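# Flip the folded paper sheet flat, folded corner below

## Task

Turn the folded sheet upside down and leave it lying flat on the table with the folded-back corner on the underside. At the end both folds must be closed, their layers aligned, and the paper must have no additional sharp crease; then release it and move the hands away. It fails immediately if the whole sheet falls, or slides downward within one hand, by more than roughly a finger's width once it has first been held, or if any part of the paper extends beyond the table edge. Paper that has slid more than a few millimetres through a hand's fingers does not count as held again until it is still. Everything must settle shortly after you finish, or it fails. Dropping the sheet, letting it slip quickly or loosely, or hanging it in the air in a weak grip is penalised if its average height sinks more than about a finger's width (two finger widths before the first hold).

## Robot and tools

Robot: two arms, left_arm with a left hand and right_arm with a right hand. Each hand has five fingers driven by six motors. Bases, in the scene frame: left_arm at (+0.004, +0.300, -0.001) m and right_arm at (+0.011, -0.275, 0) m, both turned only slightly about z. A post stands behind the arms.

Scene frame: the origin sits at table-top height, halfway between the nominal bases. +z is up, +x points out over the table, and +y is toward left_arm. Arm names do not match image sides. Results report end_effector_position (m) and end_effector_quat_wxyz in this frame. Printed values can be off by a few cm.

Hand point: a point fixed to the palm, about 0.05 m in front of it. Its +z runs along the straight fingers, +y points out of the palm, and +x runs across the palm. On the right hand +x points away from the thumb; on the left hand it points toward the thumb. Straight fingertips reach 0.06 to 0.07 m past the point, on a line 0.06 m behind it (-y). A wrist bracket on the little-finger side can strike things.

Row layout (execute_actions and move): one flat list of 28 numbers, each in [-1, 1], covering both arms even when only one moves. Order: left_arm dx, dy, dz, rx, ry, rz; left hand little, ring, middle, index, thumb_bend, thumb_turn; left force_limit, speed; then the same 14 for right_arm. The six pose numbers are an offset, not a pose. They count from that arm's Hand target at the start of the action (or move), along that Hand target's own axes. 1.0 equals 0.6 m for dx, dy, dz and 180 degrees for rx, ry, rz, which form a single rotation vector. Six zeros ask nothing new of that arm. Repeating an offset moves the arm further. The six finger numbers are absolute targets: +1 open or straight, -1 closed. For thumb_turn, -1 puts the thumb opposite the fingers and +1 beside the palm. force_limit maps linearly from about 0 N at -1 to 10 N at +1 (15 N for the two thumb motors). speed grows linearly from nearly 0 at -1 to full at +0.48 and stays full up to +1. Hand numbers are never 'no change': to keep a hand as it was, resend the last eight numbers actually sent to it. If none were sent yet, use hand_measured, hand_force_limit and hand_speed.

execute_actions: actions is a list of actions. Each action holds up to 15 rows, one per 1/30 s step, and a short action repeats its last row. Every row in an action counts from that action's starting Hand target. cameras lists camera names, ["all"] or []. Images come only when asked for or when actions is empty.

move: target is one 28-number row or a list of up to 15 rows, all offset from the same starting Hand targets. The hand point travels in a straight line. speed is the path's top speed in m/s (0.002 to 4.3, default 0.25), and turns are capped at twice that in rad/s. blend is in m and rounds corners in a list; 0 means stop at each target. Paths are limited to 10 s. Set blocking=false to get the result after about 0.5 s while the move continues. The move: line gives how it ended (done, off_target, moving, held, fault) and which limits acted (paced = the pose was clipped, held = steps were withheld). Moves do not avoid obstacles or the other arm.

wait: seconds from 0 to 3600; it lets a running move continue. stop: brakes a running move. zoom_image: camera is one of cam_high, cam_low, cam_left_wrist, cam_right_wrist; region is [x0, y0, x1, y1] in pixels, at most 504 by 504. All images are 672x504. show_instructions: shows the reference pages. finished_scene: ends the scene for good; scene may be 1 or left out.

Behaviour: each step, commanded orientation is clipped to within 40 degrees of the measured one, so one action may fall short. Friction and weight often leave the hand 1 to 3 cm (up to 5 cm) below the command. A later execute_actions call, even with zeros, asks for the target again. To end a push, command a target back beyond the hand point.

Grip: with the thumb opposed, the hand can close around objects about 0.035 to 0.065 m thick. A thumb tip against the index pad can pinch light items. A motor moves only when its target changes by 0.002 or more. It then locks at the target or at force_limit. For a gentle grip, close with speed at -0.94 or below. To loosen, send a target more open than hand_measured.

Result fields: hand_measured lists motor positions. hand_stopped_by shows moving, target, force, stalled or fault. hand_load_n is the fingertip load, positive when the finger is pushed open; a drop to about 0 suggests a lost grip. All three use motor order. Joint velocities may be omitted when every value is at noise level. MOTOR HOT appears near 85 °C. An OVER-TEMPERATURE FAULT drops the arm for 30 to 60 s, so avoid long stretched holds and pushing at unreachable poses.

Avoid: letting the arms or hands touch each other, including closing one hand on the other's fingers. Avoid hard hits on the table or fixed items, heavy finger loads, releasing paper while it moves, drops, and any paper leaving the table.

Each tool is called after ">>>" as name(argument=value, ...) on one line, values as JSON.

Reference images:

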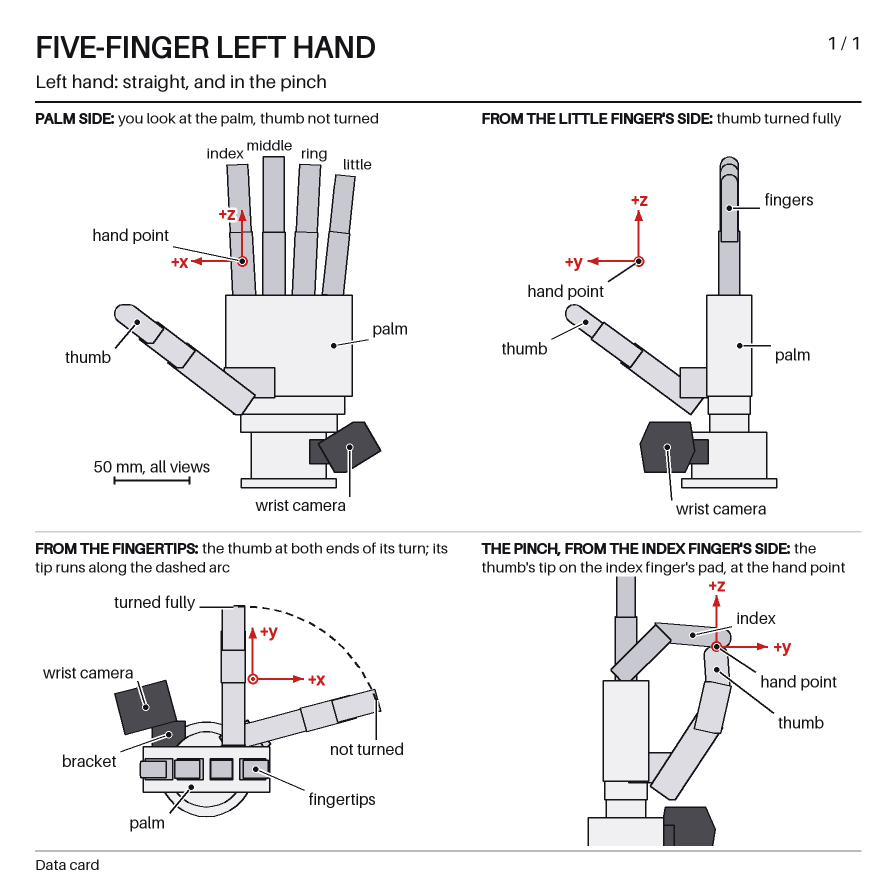

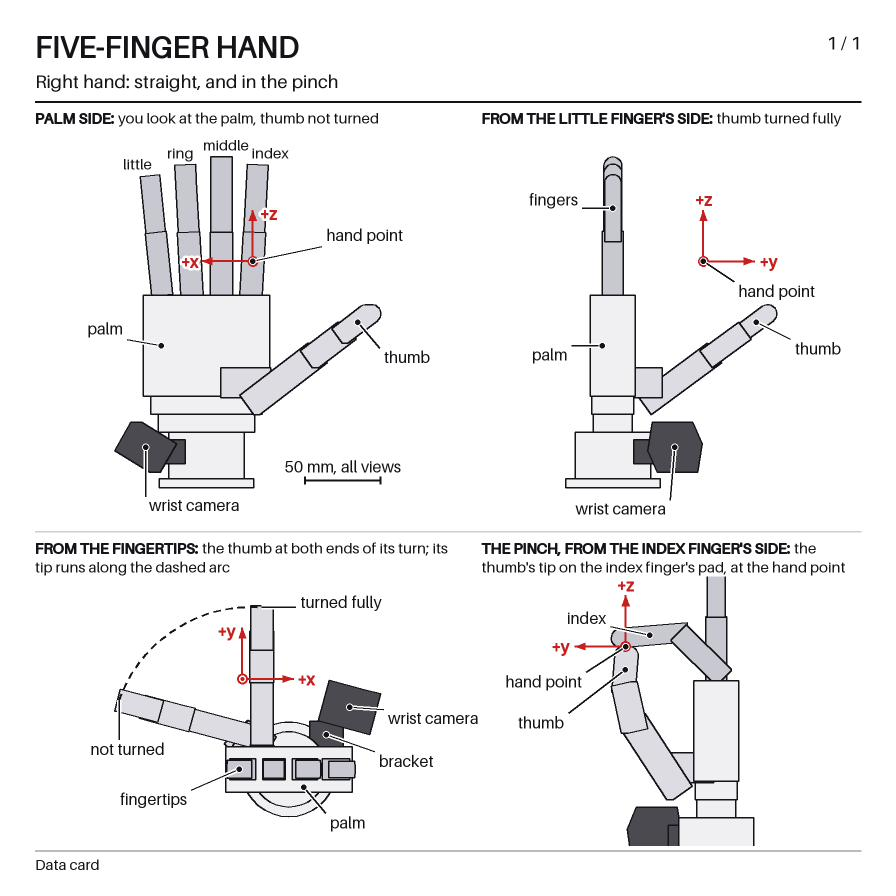

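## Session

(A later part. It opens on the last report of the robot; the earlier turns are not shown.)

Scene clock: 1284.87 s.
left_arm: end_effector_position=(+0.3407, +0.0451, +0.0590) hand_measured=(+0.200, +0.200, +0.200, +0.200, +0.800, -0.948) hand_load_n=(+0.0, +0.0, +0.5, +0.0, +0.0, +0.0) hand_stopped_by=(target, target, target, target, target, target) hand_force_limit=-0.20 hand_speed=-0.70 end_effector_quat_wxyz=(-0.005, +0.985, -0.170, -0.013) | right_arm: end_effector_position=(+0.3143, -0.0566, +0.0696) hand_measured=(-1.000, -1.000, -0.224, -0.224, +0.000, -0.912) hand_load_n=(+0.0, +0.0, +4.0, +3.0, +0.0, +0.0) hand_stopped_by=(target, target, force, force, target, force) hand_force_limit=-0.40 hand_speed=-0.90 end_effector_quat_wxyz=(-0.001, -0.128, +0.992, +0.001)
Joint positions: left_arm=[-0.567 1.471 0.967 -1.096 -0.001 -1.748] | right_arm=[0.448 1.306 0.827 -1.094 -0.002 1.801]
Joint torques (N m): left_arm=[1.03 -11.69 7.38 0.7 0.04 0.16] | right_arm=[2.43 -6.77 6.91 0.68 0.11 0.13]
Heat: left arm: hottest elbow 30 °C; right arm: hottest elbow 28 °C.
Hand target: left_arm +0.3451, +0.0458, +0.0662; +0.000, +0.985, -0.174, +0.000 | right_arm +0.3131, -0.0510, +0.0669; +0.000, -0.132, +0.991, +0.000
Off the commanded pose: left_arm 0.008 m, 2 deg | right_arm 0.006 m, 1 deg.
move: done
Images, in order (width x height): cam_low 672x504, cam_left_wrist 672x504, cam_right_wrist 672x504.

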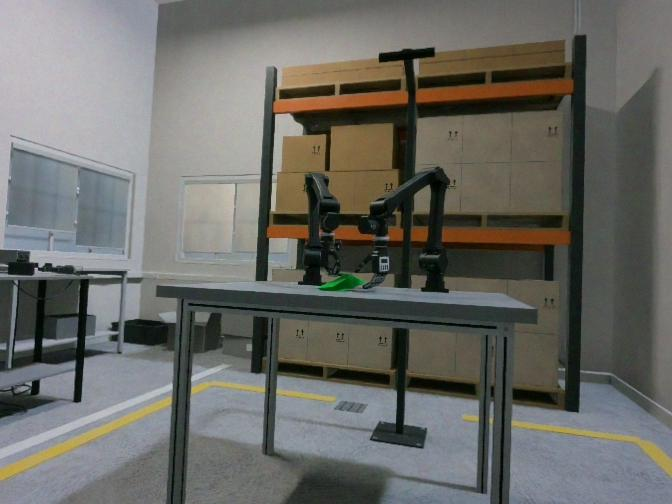

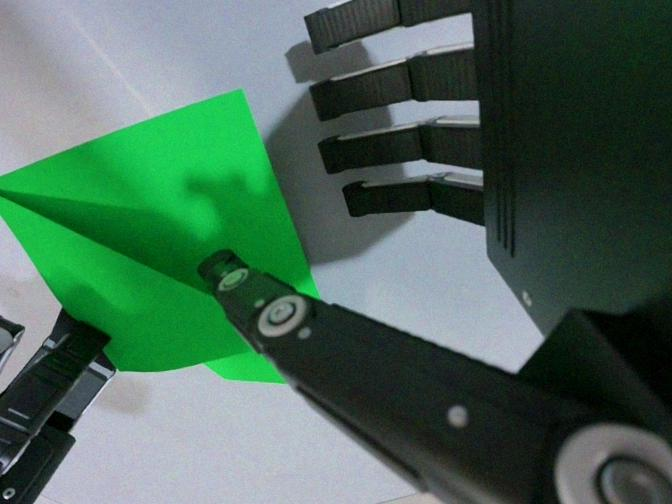

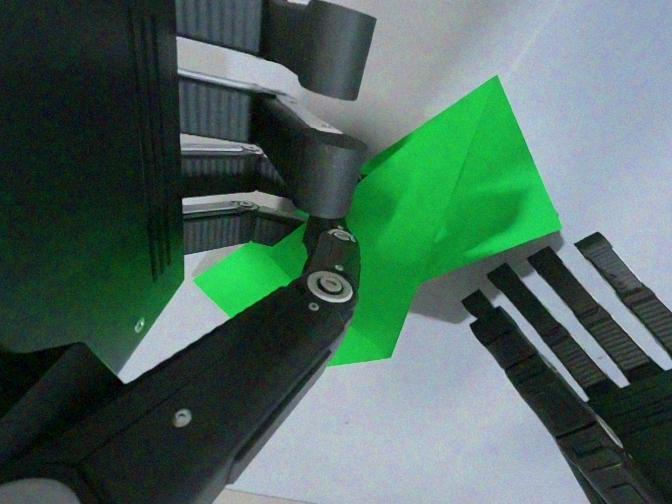

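>>> move(target=[[0.0124, 0.066, 0, 0, 0, 0, 0.2, 0.2, 0.2, 0.2, 0.8, -0.948, -0.2, -0.7, 0, 0, 0, 0, 0, 0, -1.0, -1.0, -0.5, -0.5, 0.0, -0.948, -0.4, -0.9]], speed=0.05, cameras=["cam_low", "cam_right_wrist", "cam_left_wrist"])

>>> zoom_image(camera="cam_low", region=[290, 220, 390, 300])

Scene clock: 1291.23 s.
left_arm: end_effector_position=(+0.3224, +0.0195, +0.0537) hand_measured=(+0.200, +0.200, +0.200, +0.200, +0.800, -0.948) hand_load_n=(+0.0, +0.0, +0.0, +0.0, +0.0, +0.0) hand_stopped_by=(target, target, target, target, target, target) hand_force_limit=-0.20 hand_speed=-0.70 end_effector_quat_wxyz=(-0.009, +0.984, -0.179, -0.019) | right_arm: end_effector_position=(+0.3143, -0.0566, +0.0696) hand_measured=(-1.000, -1.000, -0.224, -0.224, +0.000, -0.912) hand_load_n=(+0.0, +0.0, +4.0, +3.0, +0.0, +0.0) hand_stopped_by=(target, target, force, force, target, force) hand_force_limit=-0.40 hand_speed=-0.90 end_effector_quat_wxyz=(-0.001, -0.128, +0.992, +0.001)
Joint positions: left_arm=[-0.648 1.484 0.967 -1.096 -0.001 -1.812] | right_arm=[0.448 1.306 0.827 -1.094 -0.002 1.801]
Joint torques (N m): left_arm=[-0.09 -9.99 10.96 0.51 0.07 -0.14] | right_arm=[2.78 -6.77 6.98 0.73 0.12 0.13]
Heat: left arm: hottest elbow 30 °C; right arm: hottest elbow 28 °C.
Hand target: left_arm +0.3386, +0.0061, +0.0662; +0.000, +0.985, -0.174, +0.000 | right_arm +0.3131, -0.0510, +0.0669; +0.000, -0.132, +0.991, +0.000
Off the commanded pose: left_arm 0.024 m, 2 deg | right_arm 0.006 m, 1 deg.
move: off_target (left_arm)
Images, in order (width x height): cam_low 672x504, cam_left_wrist 672x504, cam_right_wrist 672x504.

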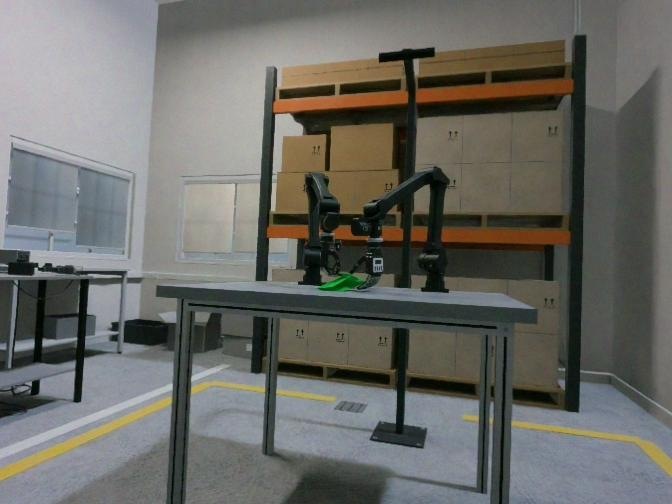

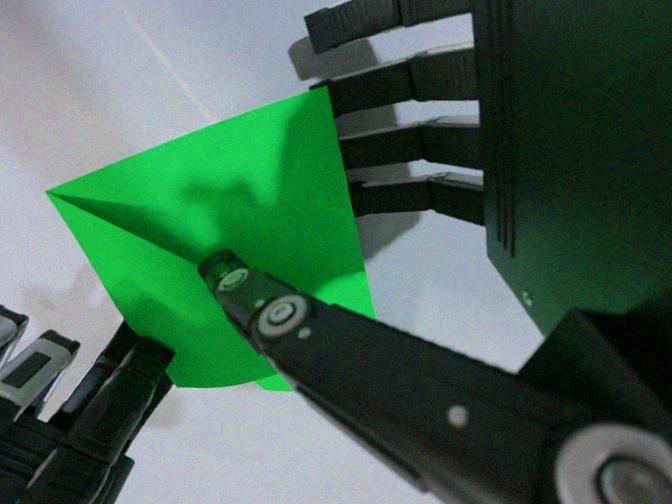

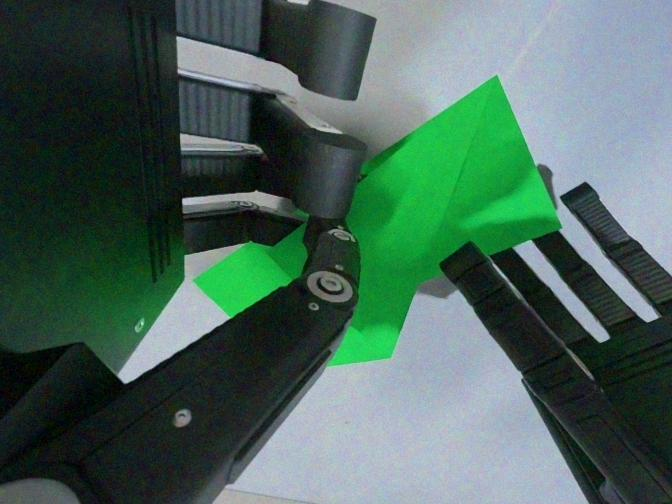

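Scaled by 5.040.

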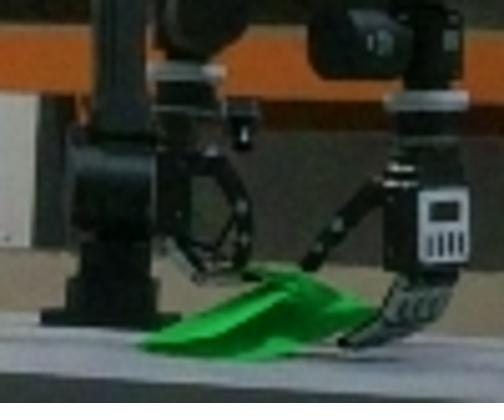

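>>> move(target=[[0.0115, 0.044, -0.006, 0, 0, 0, 0.2, 0.2, 0.2, 0.2, 0.8, -0.948, -0.2, -0.7, 0, 0, 0, 0, 0, 0, -1.0, -1.0, -0.5, -0.5, 0.0, -0.948, -0.4, -0.9]], speed=0.05, cameras=["cam_low", "cam_right_wrist", "cam_left_wrist"])

>>> zoom_image(camera="cam_low", region=[290, 220, 390, 300])

Scene clock: 1300.13 s.
left_arm: end_effector_position=(+0.3220, -0.0074, +0.0560) hand_measured=(+0.200, +0.200, +0.200, +0.200, +0.800, -0.948) hand_load_n=(+0.0, +0.0, +0.0, +0.0, +0.0, +0.0) hand_stopped_by=(target, target, target, target, target, target) hand_force_limit=-0.20 hand_speed=-0.70 end_effector_quat_wxyz=(-0.008, +0.984, -0.178, -0.014) | right_arm: end_effector_position=(+0.3143, -0.0566, +0.0696) hand_measured=(-1.000, -1.000, -0.224, -0.224, +0.000, -0.912) hand_load_n=(+0.0, +0.0, +4.0, +3.0, +0.0, +0.0) hand_stopped_by=(target, target, force, force, target, force) hand_force_limit=-0.40 hand_speed=-0.90 end_effector_quat_wxyz=(-0.001, -0.128, +0.992, +0.001)
Joint positions: left_arm=[-0.705 1.513 1.005 -1.096 -0.001 -1.87] | right_arm=[0.448 1.306 0.827 -1.094 -0.002 1.801]
Joint torques (N m): left_arm=[-0.21 -10.29 11.54 0.05 0.06 -0.15] | right_arm=[2.26 -7.36 7.1 0.65 0.15 0.15]
Heat: left arm: hottest elbow 31 °C; right arm: hottest elbow 28 °C.
Hand target: left_arm +0.3360, -0.0210, +0.0696; -0.001, +0.985, -0.174, +0.000 | right_arm +0.3131, -0.0510, +0.0669; +0.000, -0.132, +0.991, +0.000
Off the commanded pose: left_arm 0.024 m, 2 deg | right_arm 0.006 m, 1 deg.
move: off_target (left_arm)
Images, in order (width x height): cam_low 672x504, cam_left_wrist 672x504, cam_right_wrist 672x504.

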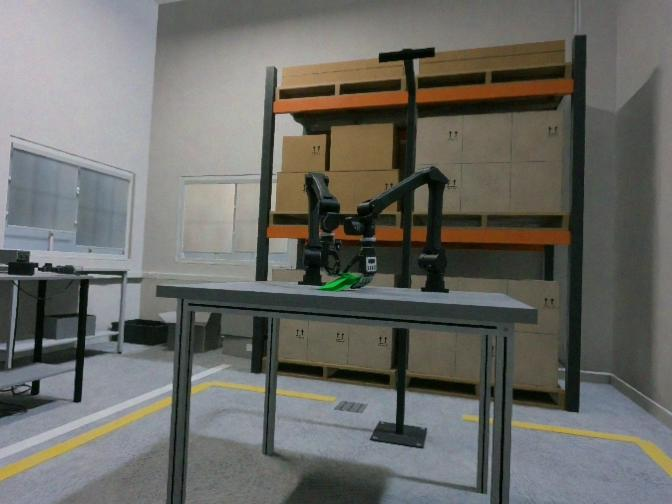

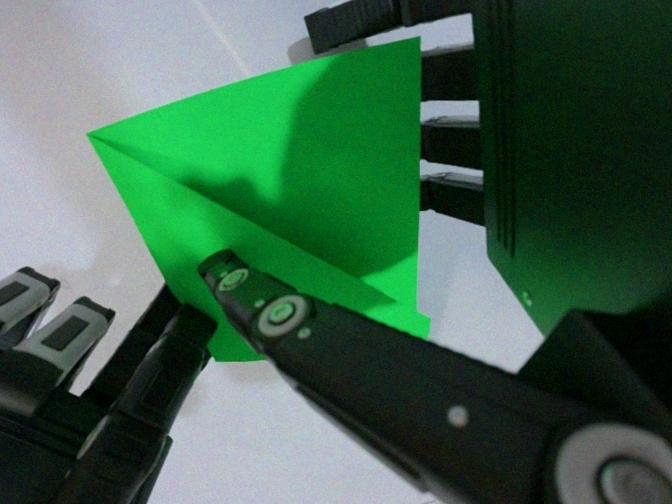

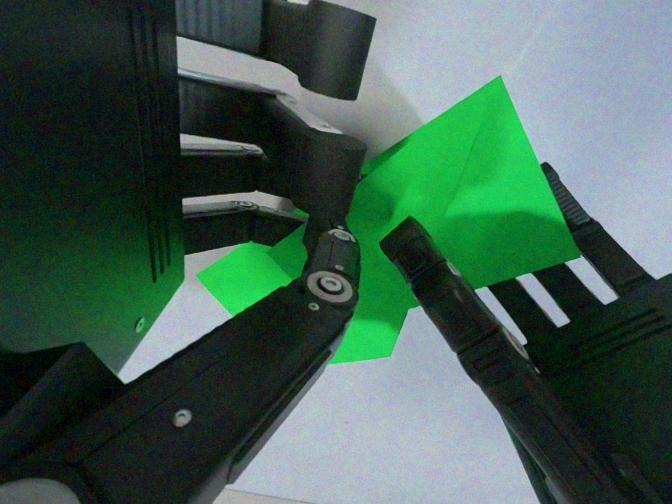

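Scaled by 5.040.

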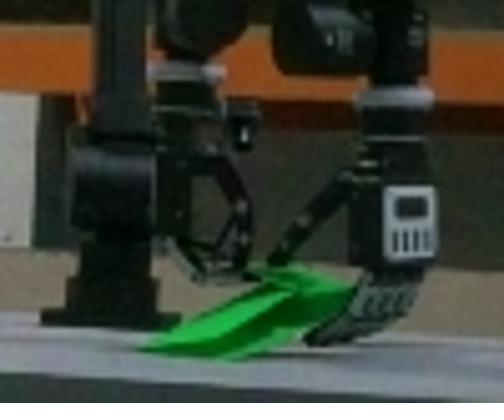

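>>> move(target=[[0, 0, -0.015, 0, 0, 0, 0.2, 0.2, 0.2, 0.2, 0.5, -0.948, -0.2, -0.7, 0, 0, 0, 0, 0, 0, -1.0, -1.0, -0.5, -0.5, 0.0, -0.948, -0.4, -0.9], [0.045, -0.0, -0.015, 0, 0, 0, 0.2, 0.2, 0.2, 0.2, 0.5, -0.948, -0.2, -0.7, 0, 0, 0, 0, 0, 0, -1.0, -1.0, -0.5, -0.5, 0.0, -0.948, -0.4, -0.9]], speed=0.04, cameras=["cam_low", "cam_right_wrist", "cam_left_wrist"])

>>> zoom_image(camera="cam_low", region=[290, 220, 390, 300])

Scene clock: 1325.43 s.
left_arm: end_effector_position=(+0.3454, -0.0221, +0.0640) hand_measured=(+0.200, +0.200, +0.200, +0.200, +0.500, -0.948) hand_load_n=(+0.0, +0.0, +0.0, +0.0, +0.0, +0.0) hand_stopped_by=(target, target, target, target, target, target) hand_force_limit=-0.20 hand_speed=-0.70 end_effector_quat_wxyz=(-0.007, +0.984, -0.175, -0.013) | right_arm: end_effector_position=(+0.3143, -0.0566, +0.0696) hand_measured=(-1.000, -1.000, -0.224, -0.224, +0.000, -0.912) hand_load_n=(+0.0, +0.0, +4.0, +3.0, +0.0, +0.0) hand_stopped_by=(target, target, force, force, target, force) hand_force_limit=-0.40 hand_speed=-0.90 end_effector_quat_wxyz=(-0.001, -0.128, +0.992, +0.001)
Joint positions: left_arm=[-0.699 1.567 1.092 -1.125 -0.001 -1.871] | right_arm=[0.448 1.306 0.827 -1.094 -0.002 1.801]
Joint torques (N m): left_arm=[0.91 -11.46 11.77 -0.09 0.03 0.05] | right_arm=[2.84 -7.3 7.05 0.64 0.1 0.16]
Heat: left arm: hottest elbow 32 °C; right arm: hottest elbow 28 °C.
Hand target: left_arm +0.3613, -0.0301, +0.0786; -0.001, +0.985, -0.174, +0.000 | right_arm +0.3131, -0.0510, +0.0669; +0.000, -0.132, +0.991, +0.000
Off the commanded pose: left_arm 0.023 m, 2 deg | right_arm 0.006 m, 1 deg.
move: off_target (left_arm)
Images, in order (width x height): cam_low 672x504, cam_left_wrist 672x504, cam_right_wrist 672x504.

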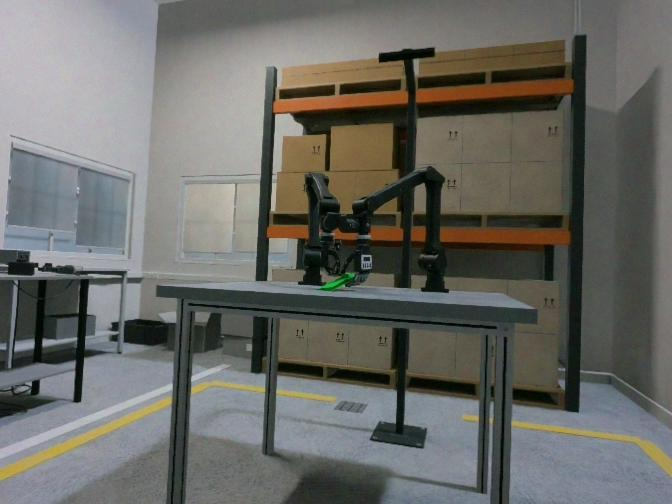

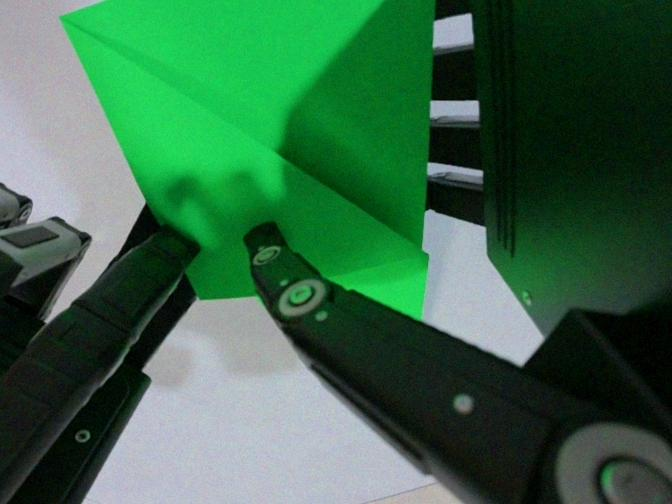

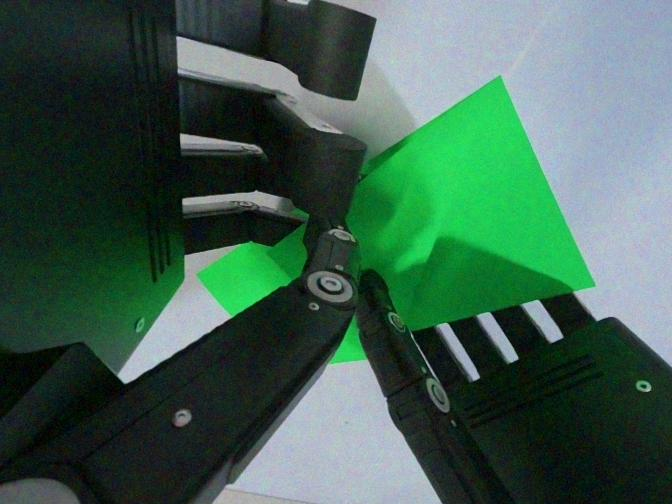

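Scaled by 5.040.

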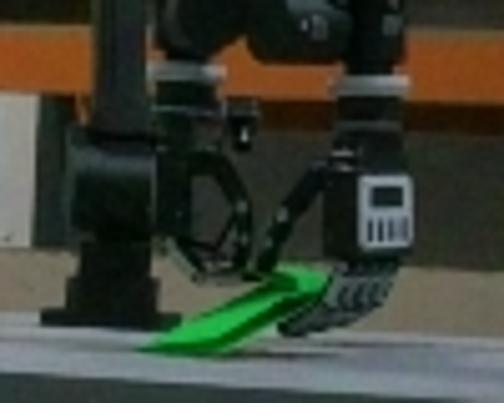

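>>> move(target=[[0, 0, 0, 0, 0, 0, 0.2, 0.2, 0.2, 0.2, 0.0, -0.948, -0.2, -0.8, 0, 0, 0, 0, 0, 0, -1.0, -1.0, -0.5, -0.5, 0.0, -0.948, -0.4, -0.9]], speed=0.04, cameras=["cam_right_wrist", "cam_left_wrist"])

>>> zoom_image(camera="cam_left_wrist", region=[150, 100, 500, 350])

Scene clock: 1337.60 s.
left_arm: end_effector_position=(+0.3453, -0.0220, +0.0640) hand_measured=(+0.200, +0.200, +0.200, +0.200, +0.000, -0.948) hand_load_n=(+0.0, +0.0, +0.0, +0.5, +0.0, +0.0) hand_stopped_by=(target, target, target, target, target, target) hand_force_limit=-0.20 hand_speed=-0.80 end_effector_quat_wxyz=(-0.007, +0.984, -0.175, -0.013) | right_arm: end_effector_position=(+0.3143, -0.0566, +0.0696) hand_measured=(-1.000, -1.000, -0.224, -0.224, +0.000, -0.912) hand_load_n=(+0.0, +0.0, +4.0, +3.0, +0.0, +0.0) hand_stopped_by=(target, target, force, force, target, force) hand_force_limit=-0.40 hand_speed=-0.90 end_effector_quat_wxyz=(-0.001, -0.128, +0.992, +0.001)
Joint positions: left_arm=[-0.699 1.567 1.092 -1.125 -0.001 -1.871] | right_arm=[0.448 1.306 0.827 -1.094 -0.002 1.801]
Joint torques (N m): left_arm=[0.97 -11.52 11.77 -0.14 0.03 0.06] | right_arm=[2.37 -6.53 7.04 0.62 0.13 0.18]
Heat: left arm: hottest elbow 32 °C; right arm: hottest elbow 28 °C.
Hand target: left_arm +0.3613, -0.0301, +0.0786; -0.001, +0.985, -0.174, +0.000 | right_arm +0.3131, -0.0510, +0.0669; +0.000, -0.132, +0.991, +0.000
Off the commanded pose: left_arm 0.023 m, 2 deg | right_arm 0.006 m, 1 deg.
move: done
Images, in order (width x height): cam_left_wrist 672x504, cam_right_wrist 672x504.

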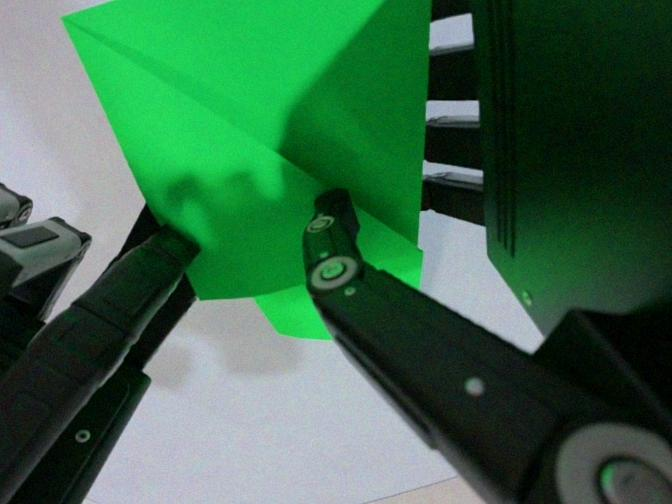

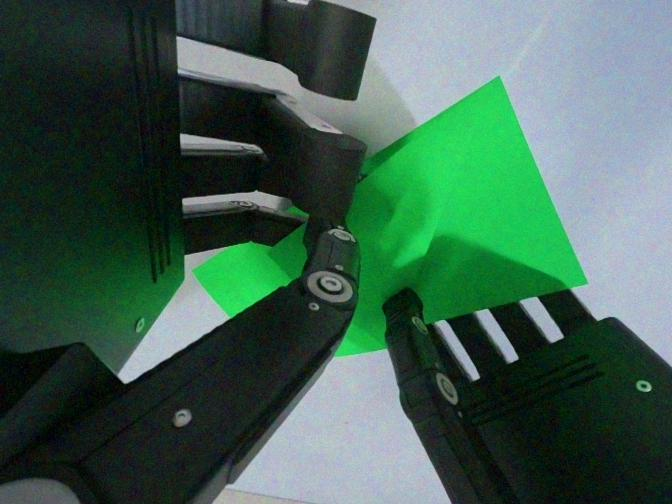

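Scaled by 1.440.

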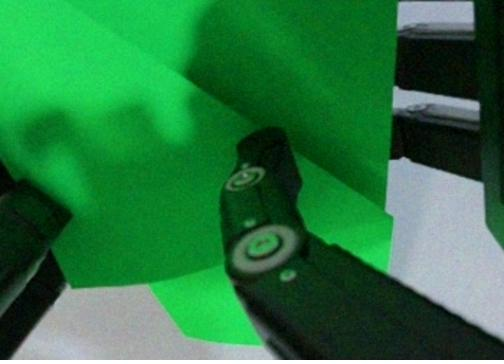

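>>> move(target=[[0, 0, 0, 0, 0, 0, 0.2, 0.2, 0.2, 0.2, 0.35, -0.948, -0.2, -0.7, 0, 0, 0, 0, 0, 0, -1.0, -1.0, -0.5, -0.5, 0.0, -0.948, -0.4, -0.9], [0.02, -0.0, 0, 0, 0, 0, 0.2, 0.2, 0.2, 0.2, 0.35, -0.948, -0.2, -0.7, 0, 0, 0, 0, 0, 0, -1.0, -1.0, -0.5, -0.5, 0.0, -0.948, -0.4, -0.9], [0.02, -0.0, 0, 0, 0, 0, 0.2, 0.2, 0.2, 0.2, 0.0, -0.948, -0.2, -0.8, 0, 0, 0, 0, 0, 0, -1.0, -1.0, -0.5, -0.5, 0.0, -0.948, -0.4, -0.9]], speed=0.04, cameras=["cam_low", "cam_right_wrist", "cam_left_wrist"])

>>> zoom_image(camera="cam_left_wrist", region=[150, 100, 500, 350])

Scene clock: 1348.10 s.
left_arm: end_effector_position=(+0.3573, -0.0264, +0.0642) hand_measured=(+0.200, +0.200, +0.200, +0.200, +0.000, -0.948) hand_load_n=(+0.0, +0.0, +0.0, +0.0, +0.0, +0.0) hand_stopped_by=(target, target, target, target, target, target) hand_force_limit=-0.20 hand_speed=-0.80 end_effector_quat_wxyz=(-0.007, +0.985, -0.172, -0.013) | right_arm: end_effector_position=(+0.3143, -0.0566, +0.0696) hand_measured=(-1.000, -1.000, -0.224, -0.224, +0.000, -0.912) hand_load_n=(+0.0, +0.0, +4.0, +3.0, +0.0, +0.0) hand_stopped_by=(target, target, force, force, target, force) hand_force_limit=-0.40 hand_speed=-0.90 end_effector_quat_wxyz=(-0.001, -0.128, +0.992, +0.001)
Joint positions: left_arm=[-0.691 1.595 1.126 -1.131 -0.001 -1.871] | right_arm=[0.448 1.306 0.827 -1.094 -0.002 1.801]
Joint torques (N m): left_arm=[0.97 -11.87 11.78 -0.14 0.02 0.13] | right_arm=[2.26 -6.77 7.08 0.75 0.16 0.13]
Heat: left arm: hottest elbow 32 °C; right arm: hottest elbow 28 °C.
Hand target: left_arm +0.3727, -0.0343, +0.0787; +0.000, +0.985, -0.174, +0.000 | right_arm +0.3131, -0.0510, +0.0669; +0.000, -0.132, +0.991, +0.000
Off the commanded pose: left_arm 0.022 m, 2 deg | right_arm 0.006 m, 1 deg.
move: off_target (left_arm); target 3's new numbers were sent with left_arm's hand 0.022 m and 2 deg from that target
Images, in order (width x height): cam_low 672x504, cam_left_wrist 672x504, cam_right_wrist 672x504.

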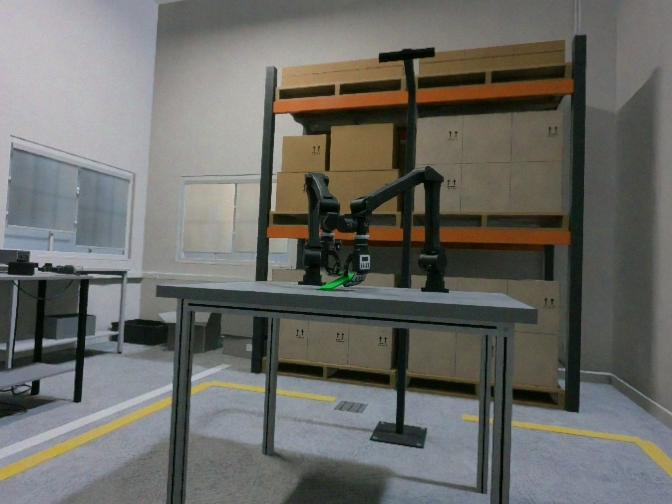

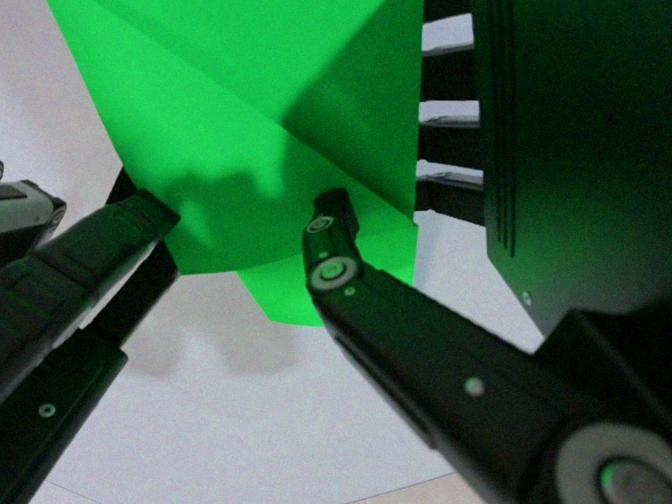

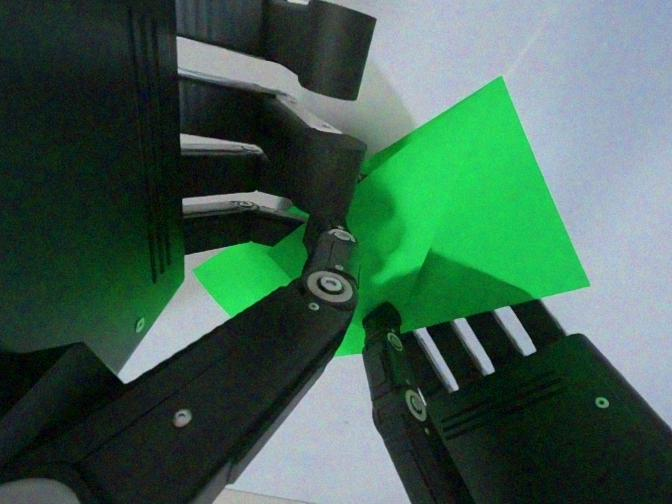

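Scaled by 1.440.

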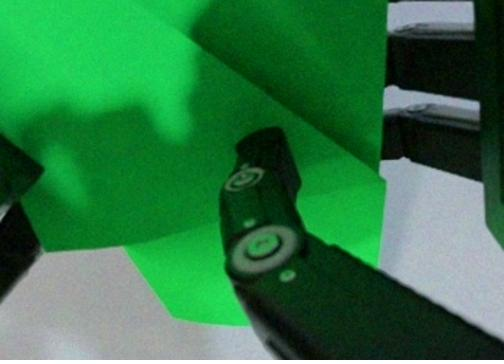

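>>> move(target=[[0, 0, 0, 0, 0, 0, -0.15, -0.15, -0.6, -0.6, 0.0, -0.948, -0.2, -0.88, 0, 0, 0, 0, 0, 0, -1.0, -1.0, -0.5, -0.5, 0.0, -0.948, -0.4, -0.9]], speed=0.04, cameras=["cam_low", "cam_right_wrist", "cam_left_wrist"])

>>> zoom_image(camera="cam_left_wrist", region=[150, 100, 500, 350])

>>> zoom_image(camera="cam_low", region=[290, 220, 390, 300])

Scene clock: 1355.20 s.
left_arm: end_effector_position=(+0.3573, -0.0264, +0.0642) hand_measured=(-0.150, -0.150, -0.232, -0.232, +0.000, -0.948) hand_load_n=(+0.0, +0.0, +6.5, +4.5, +0.0, +0.0) hand_stopped_by=(target, target, force, force, target, target) hand_force_limit=-0.20 hand_speed=-0.88 end_effector_quat_wxyz=(-0.007, +0.985, -0.172, -0.013) | right_arm: end_effector_position=(+0.3142, -0.0565, +0.0696) hand_measured=(-1.000, -1.000, -0.224, -0.224, +0.000, -0.912) hand_load_n=(+0.0, +0.0, +4.0, +3.0, +0.0, +0.0) hand_stopped_by=(target, target, force, force, target, force) hand_force_limit=-0.40 hand_speed=-0.90 end_effector_quat_wxyz=(-0.001, -0.128, +0.992, +0.001)
Joint positions: left_arm=[-0.691 1.595 1.126 -1.131 -0.001 -1.871] | right_arm=[0.449 1.306 0.827 -1.094 -0.002 1.801]
Joint torques (N m): left_arm=[0.97 -11.93 11.78 -0.14 0.03 0.13] | right_arm=[2.73 -6.95 7.1 0.75 0.13 0.11]
Heat: left arm: hottest elbow 31 °C; right arm: hottest elbow 28 °C.
Hand target: left_arm +0.3727, -0.0343, +0.0787; +0.000, +0.985, -0.174, +0.000 | right_arm +0.3130, -0.0509, +0.0669; +0.000, -0.132, +0.991, +0.000
Off the commanded pose: left_arm 0.023 m, 2 deg | right_arm 0.006 m, 0 deg.
move: done
Images, in order (width x height): cam_low 672x504, cam_left_wrist 672x504, cam_right_wrist 672x504.

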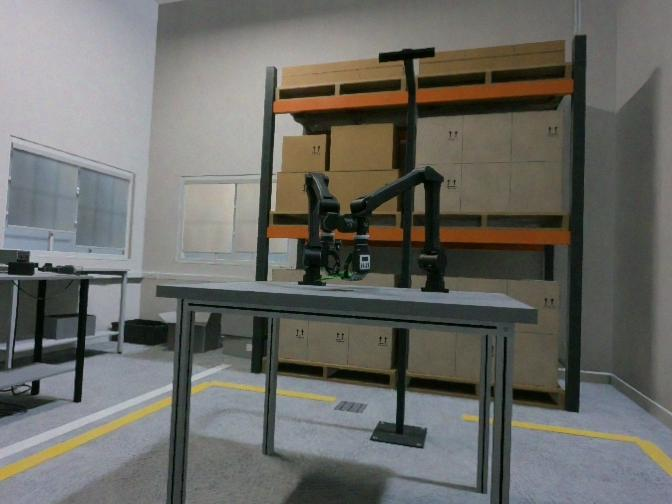

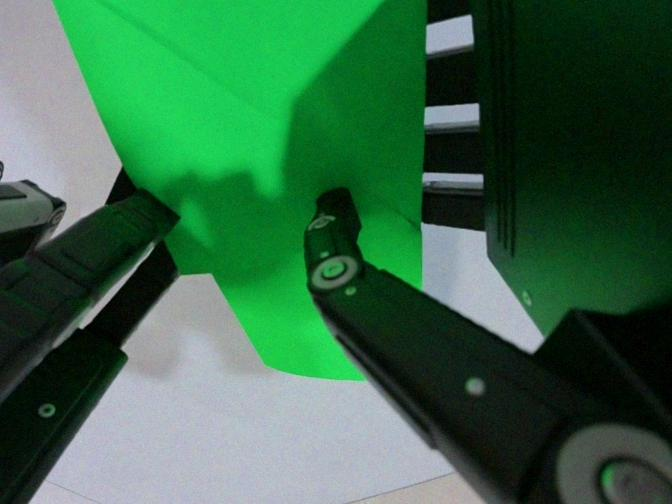

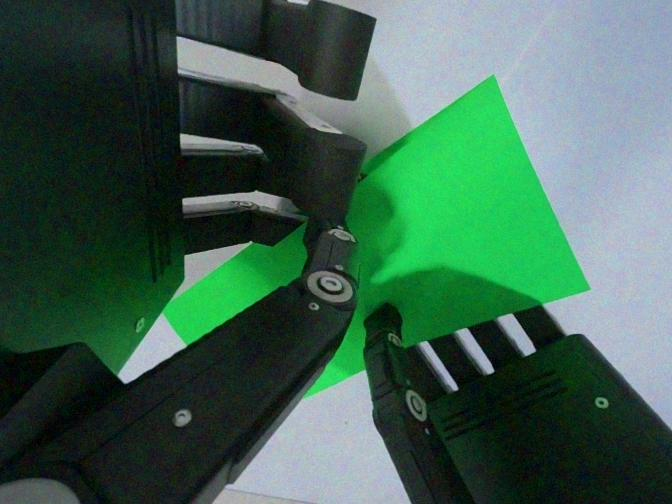

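Scaled by 1.440.

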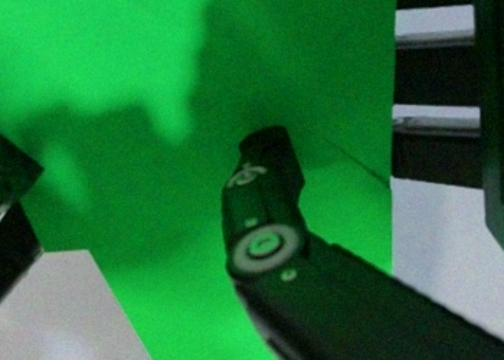

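Scaled by 5.040.

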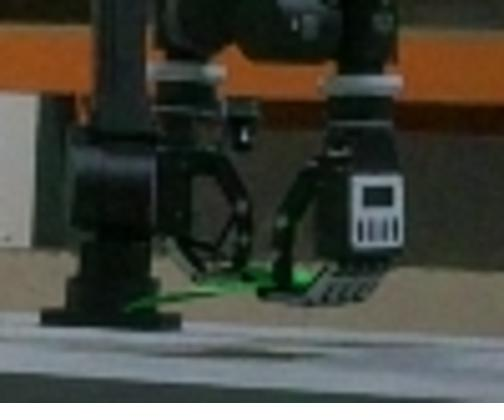

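>>> move(target=[[0, 0, 0, 0, 0, 0, -0.15, -0.15, -0.6, -0.6, 0.0, -0.948, -0.2, -0.88, 0, 0, 0, 0, 0, 0, -1.0, -1.0, -0.5, -0.5, 0.35, -0.948, -0.4, -0.7]], speed=0.04, cameras=["cam_low", "cam_right_wrist", "cam_left_wrist"])

>>> zoom_image(camera="cam_low", region=[290, 220, 390, 300])

Scene clock: 1366.17 s.
left_arm: end_effector_position=(+0.3573, -0.0264, +0.0642) hand_measured=(-0.150, -0.150, -0.232, -0.232, +0.000, -0.948) hand_load_n=(+0.0, +0.0, +6.5, +4.5, +0.0, +0.0) hand_stopped_by=(target, target, force, force, target, target) hand_force_limit=-0.20 hand_speed=-0.88 end_effector_quat_wxyz=(-0.007, +0.985, -0.172, -0.013) | right_arm: end_effector_position=(+0.3143, -0.0566, +0.0695) hand_measured=(-1.000, -1.000, -0.224, -0.224, +0.350, -0.912) hand_load_n=(+0.0, +0.0, +0.0, +0.5, +0.0, +0.0) hand_stopped_by=(target, target, force, force, target, force) hand_force_limit=-0.40 hand_speed=-0.70 end_effector_quat_wxyz=(-0.001, -0.128, +0.992, +0.000)
Joint positions: left_arm=[-0.691 1.595 1.126 -1.131 -0.001 -1.871] | right_arm=[0.449 1.306 0.827 -1.094 -0.002 1.801]
Joint torques (N m): left_arm=[0.91 -11.87 11.78 -0.13 0.04 0.13] | right_arm=[2.43 -7.3 7.08 0.7 0.12 0.15]
Heat: left arm: hottest elbow 31 °C; right arm: hottest elbow 28 °C.
Hand target: left_arm +0.3727, -0.0343, +0.0787; +0.000, +0.985, -0.174, +0.000 | right_arm +0.3130, -0.0508, +0.0670; +0.000, -0.132, +0.991, +0.000
Off the commanded pose: left_arm 0.023 m, 2 deg | right_arm 0.006 m, 0 deg.
move: done
Images, in order (width x height): cam_low 672x504, cam_left_wrist 672x504, cam_right_wrist 672x504.

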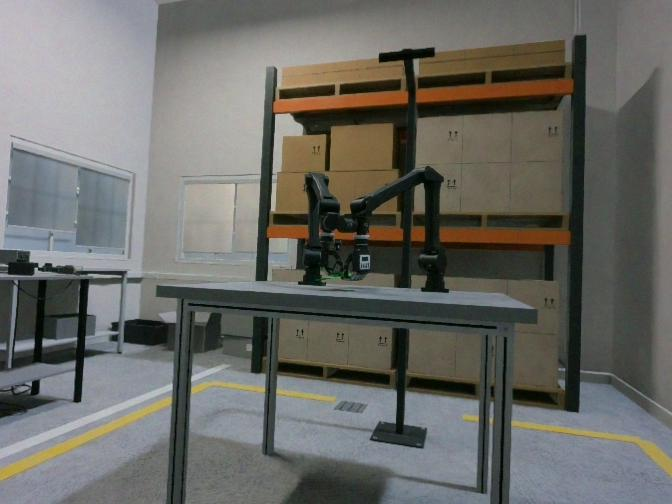

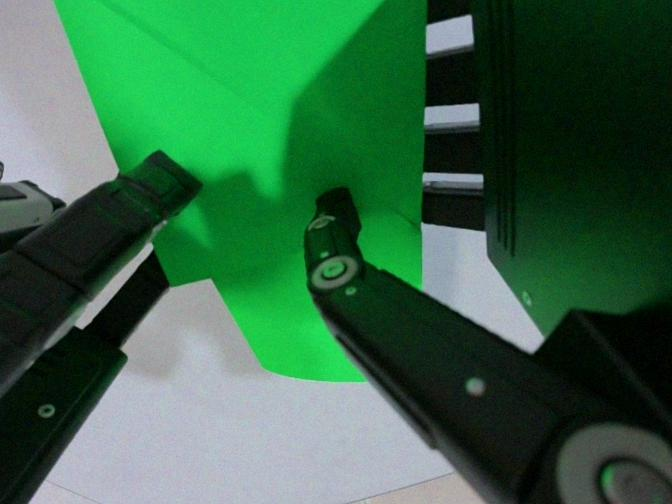

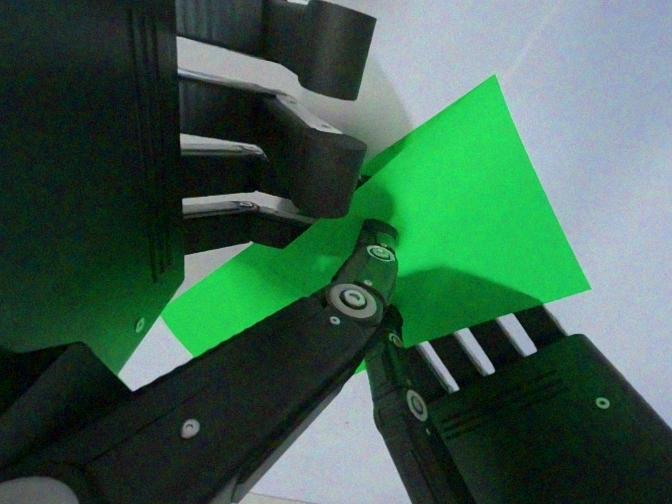

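Scaled by 5.040.

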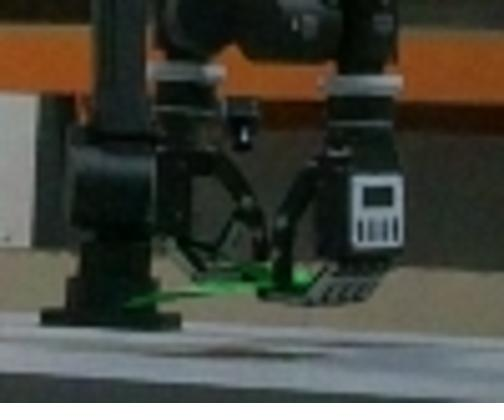

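>>> move(target=[[0, 0, 0, 0, 0, 0, -0.15, -0.15, -0.6, -0.6, 0.0, -0.948, -0.2, -0.88, 0, -0.1333, 0, 0, 0, 0, -1.0, -1.0, -0.5, -0.5, 0.35, -0.948, -0.4, -0.7]], speed=0.05, cameras=["all"])

>>> zoom_image(camera="cam_low", region=[290, 220, 390, 300])

>>> zoom_image(camera="cam_high", region=[200, 220, 340, 325])

Scene clock: 1372.83 s.
left_arm: end_effector_position=(+0.3573, -0.0264, +0.0642) hand_measured=(-0.150, -0.150, -0.232, -0.232, +0.000, -0.948) hand_load_n=(+0.0, +0.0, +6.5, +4.5, +0.0, +0.0) hand_stopped_by=(target, target, force, force, target, target) hand_force_limit=-0.20 hand_speed=-0.88 end_effector_quat_wxyz=(-0.007, +0.985, -0.172, -0.013) | right_arm: end_effector_position=(+0.3305, -0.1241, +0.0633) hand_measured=(-1.000, -1.000, -0.224, -0.224, +0.350, -0.912) hand_load_n=(+0.0, +0.0, +0.0, +0.0, +0.0, +0.0) hand_stopped_by=(target, target, force, force, target, force) hand_force_limit=-0.40 hand_speed=-0.70 end_effector_quat_wxyz=(-0.009, -0.134, +0.991, -0.001)
Joint positions: left_arm=[-0.691 1.595 1.126 -1.131 -0.001 -1.871] | right_arm=[0.234 1.301 0.806 -1.094 0 1.575]
Joint torques (N m): left_arm=[0.97 -11.93 11.77 -0.16 0.03 0.13] | right_arm=[0.09 -8.23 6.79 0.61 0.11 -0.09]
Heat: left arm: hottest elbow 31 °C; right arm: hottest elbow 28 °C.
Hand target: left_arm +0.3727, -0.0343, +0.0787; +0.000, +0.985, -0.174, +0.000 | right_arm +0.3340, -0.1281, +0.0670; +0.000, -0.132, +0.991, +0.000
Off the commanded pose: left_arm 0.023 m, 2 deg | right_arm 0.006 m, 1 deg.
move: done

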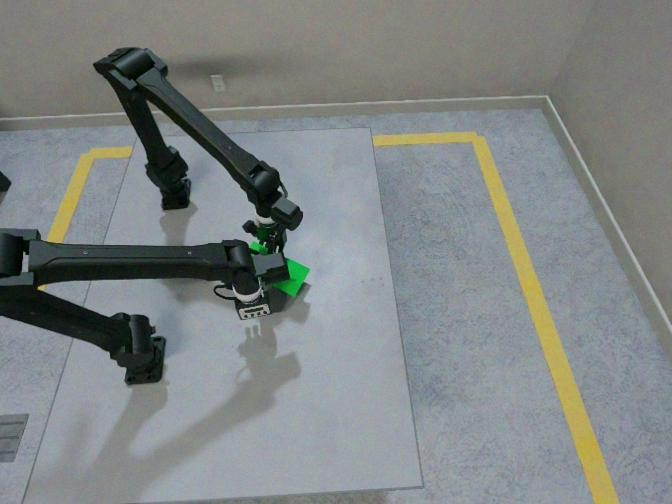

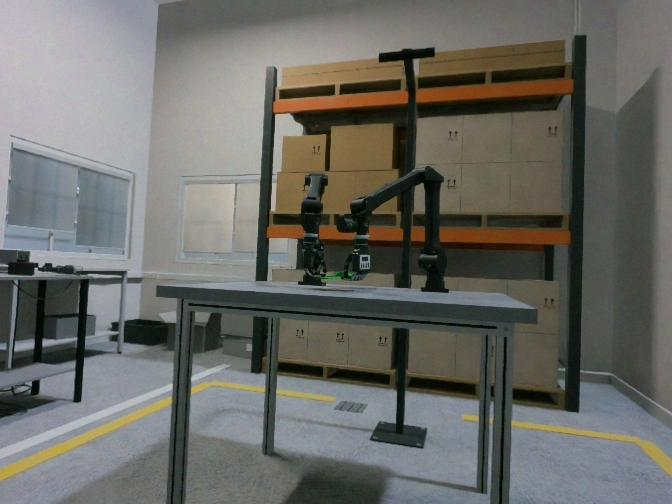

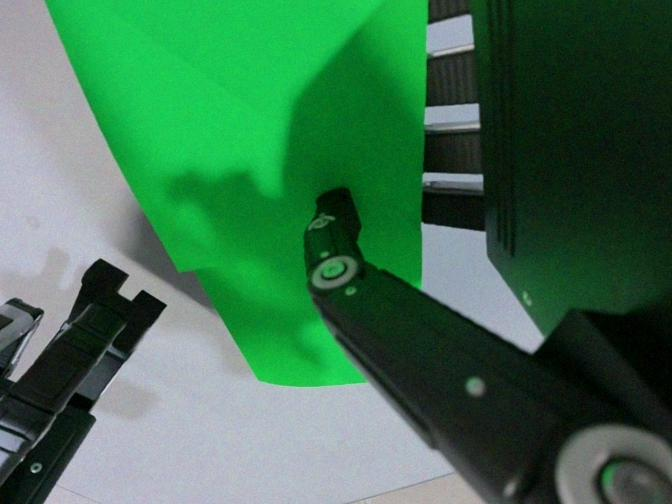

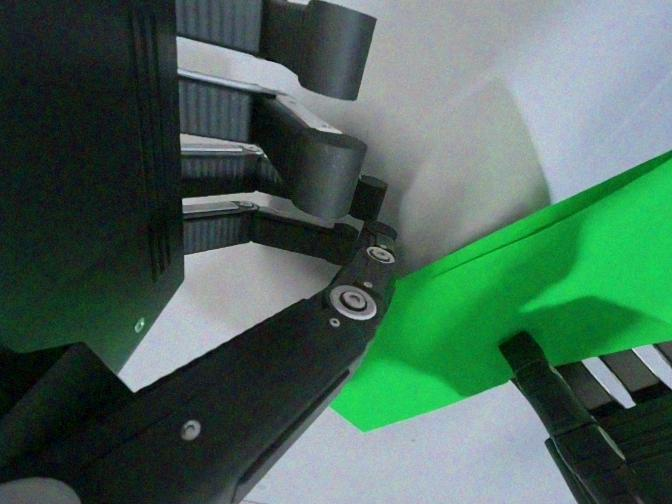

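Scaled by 5.040.

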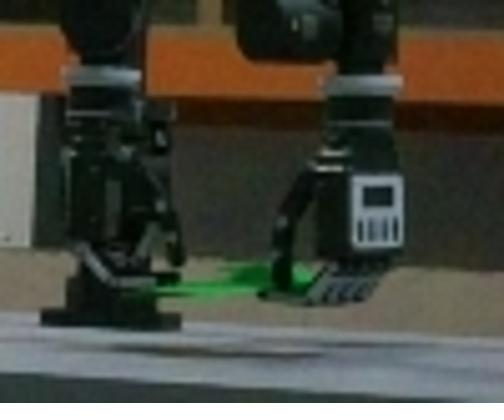

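Scaled by 3.600.

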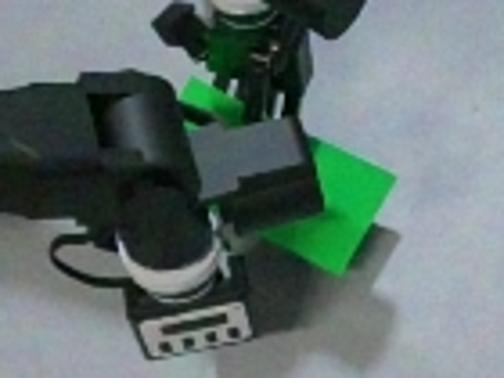

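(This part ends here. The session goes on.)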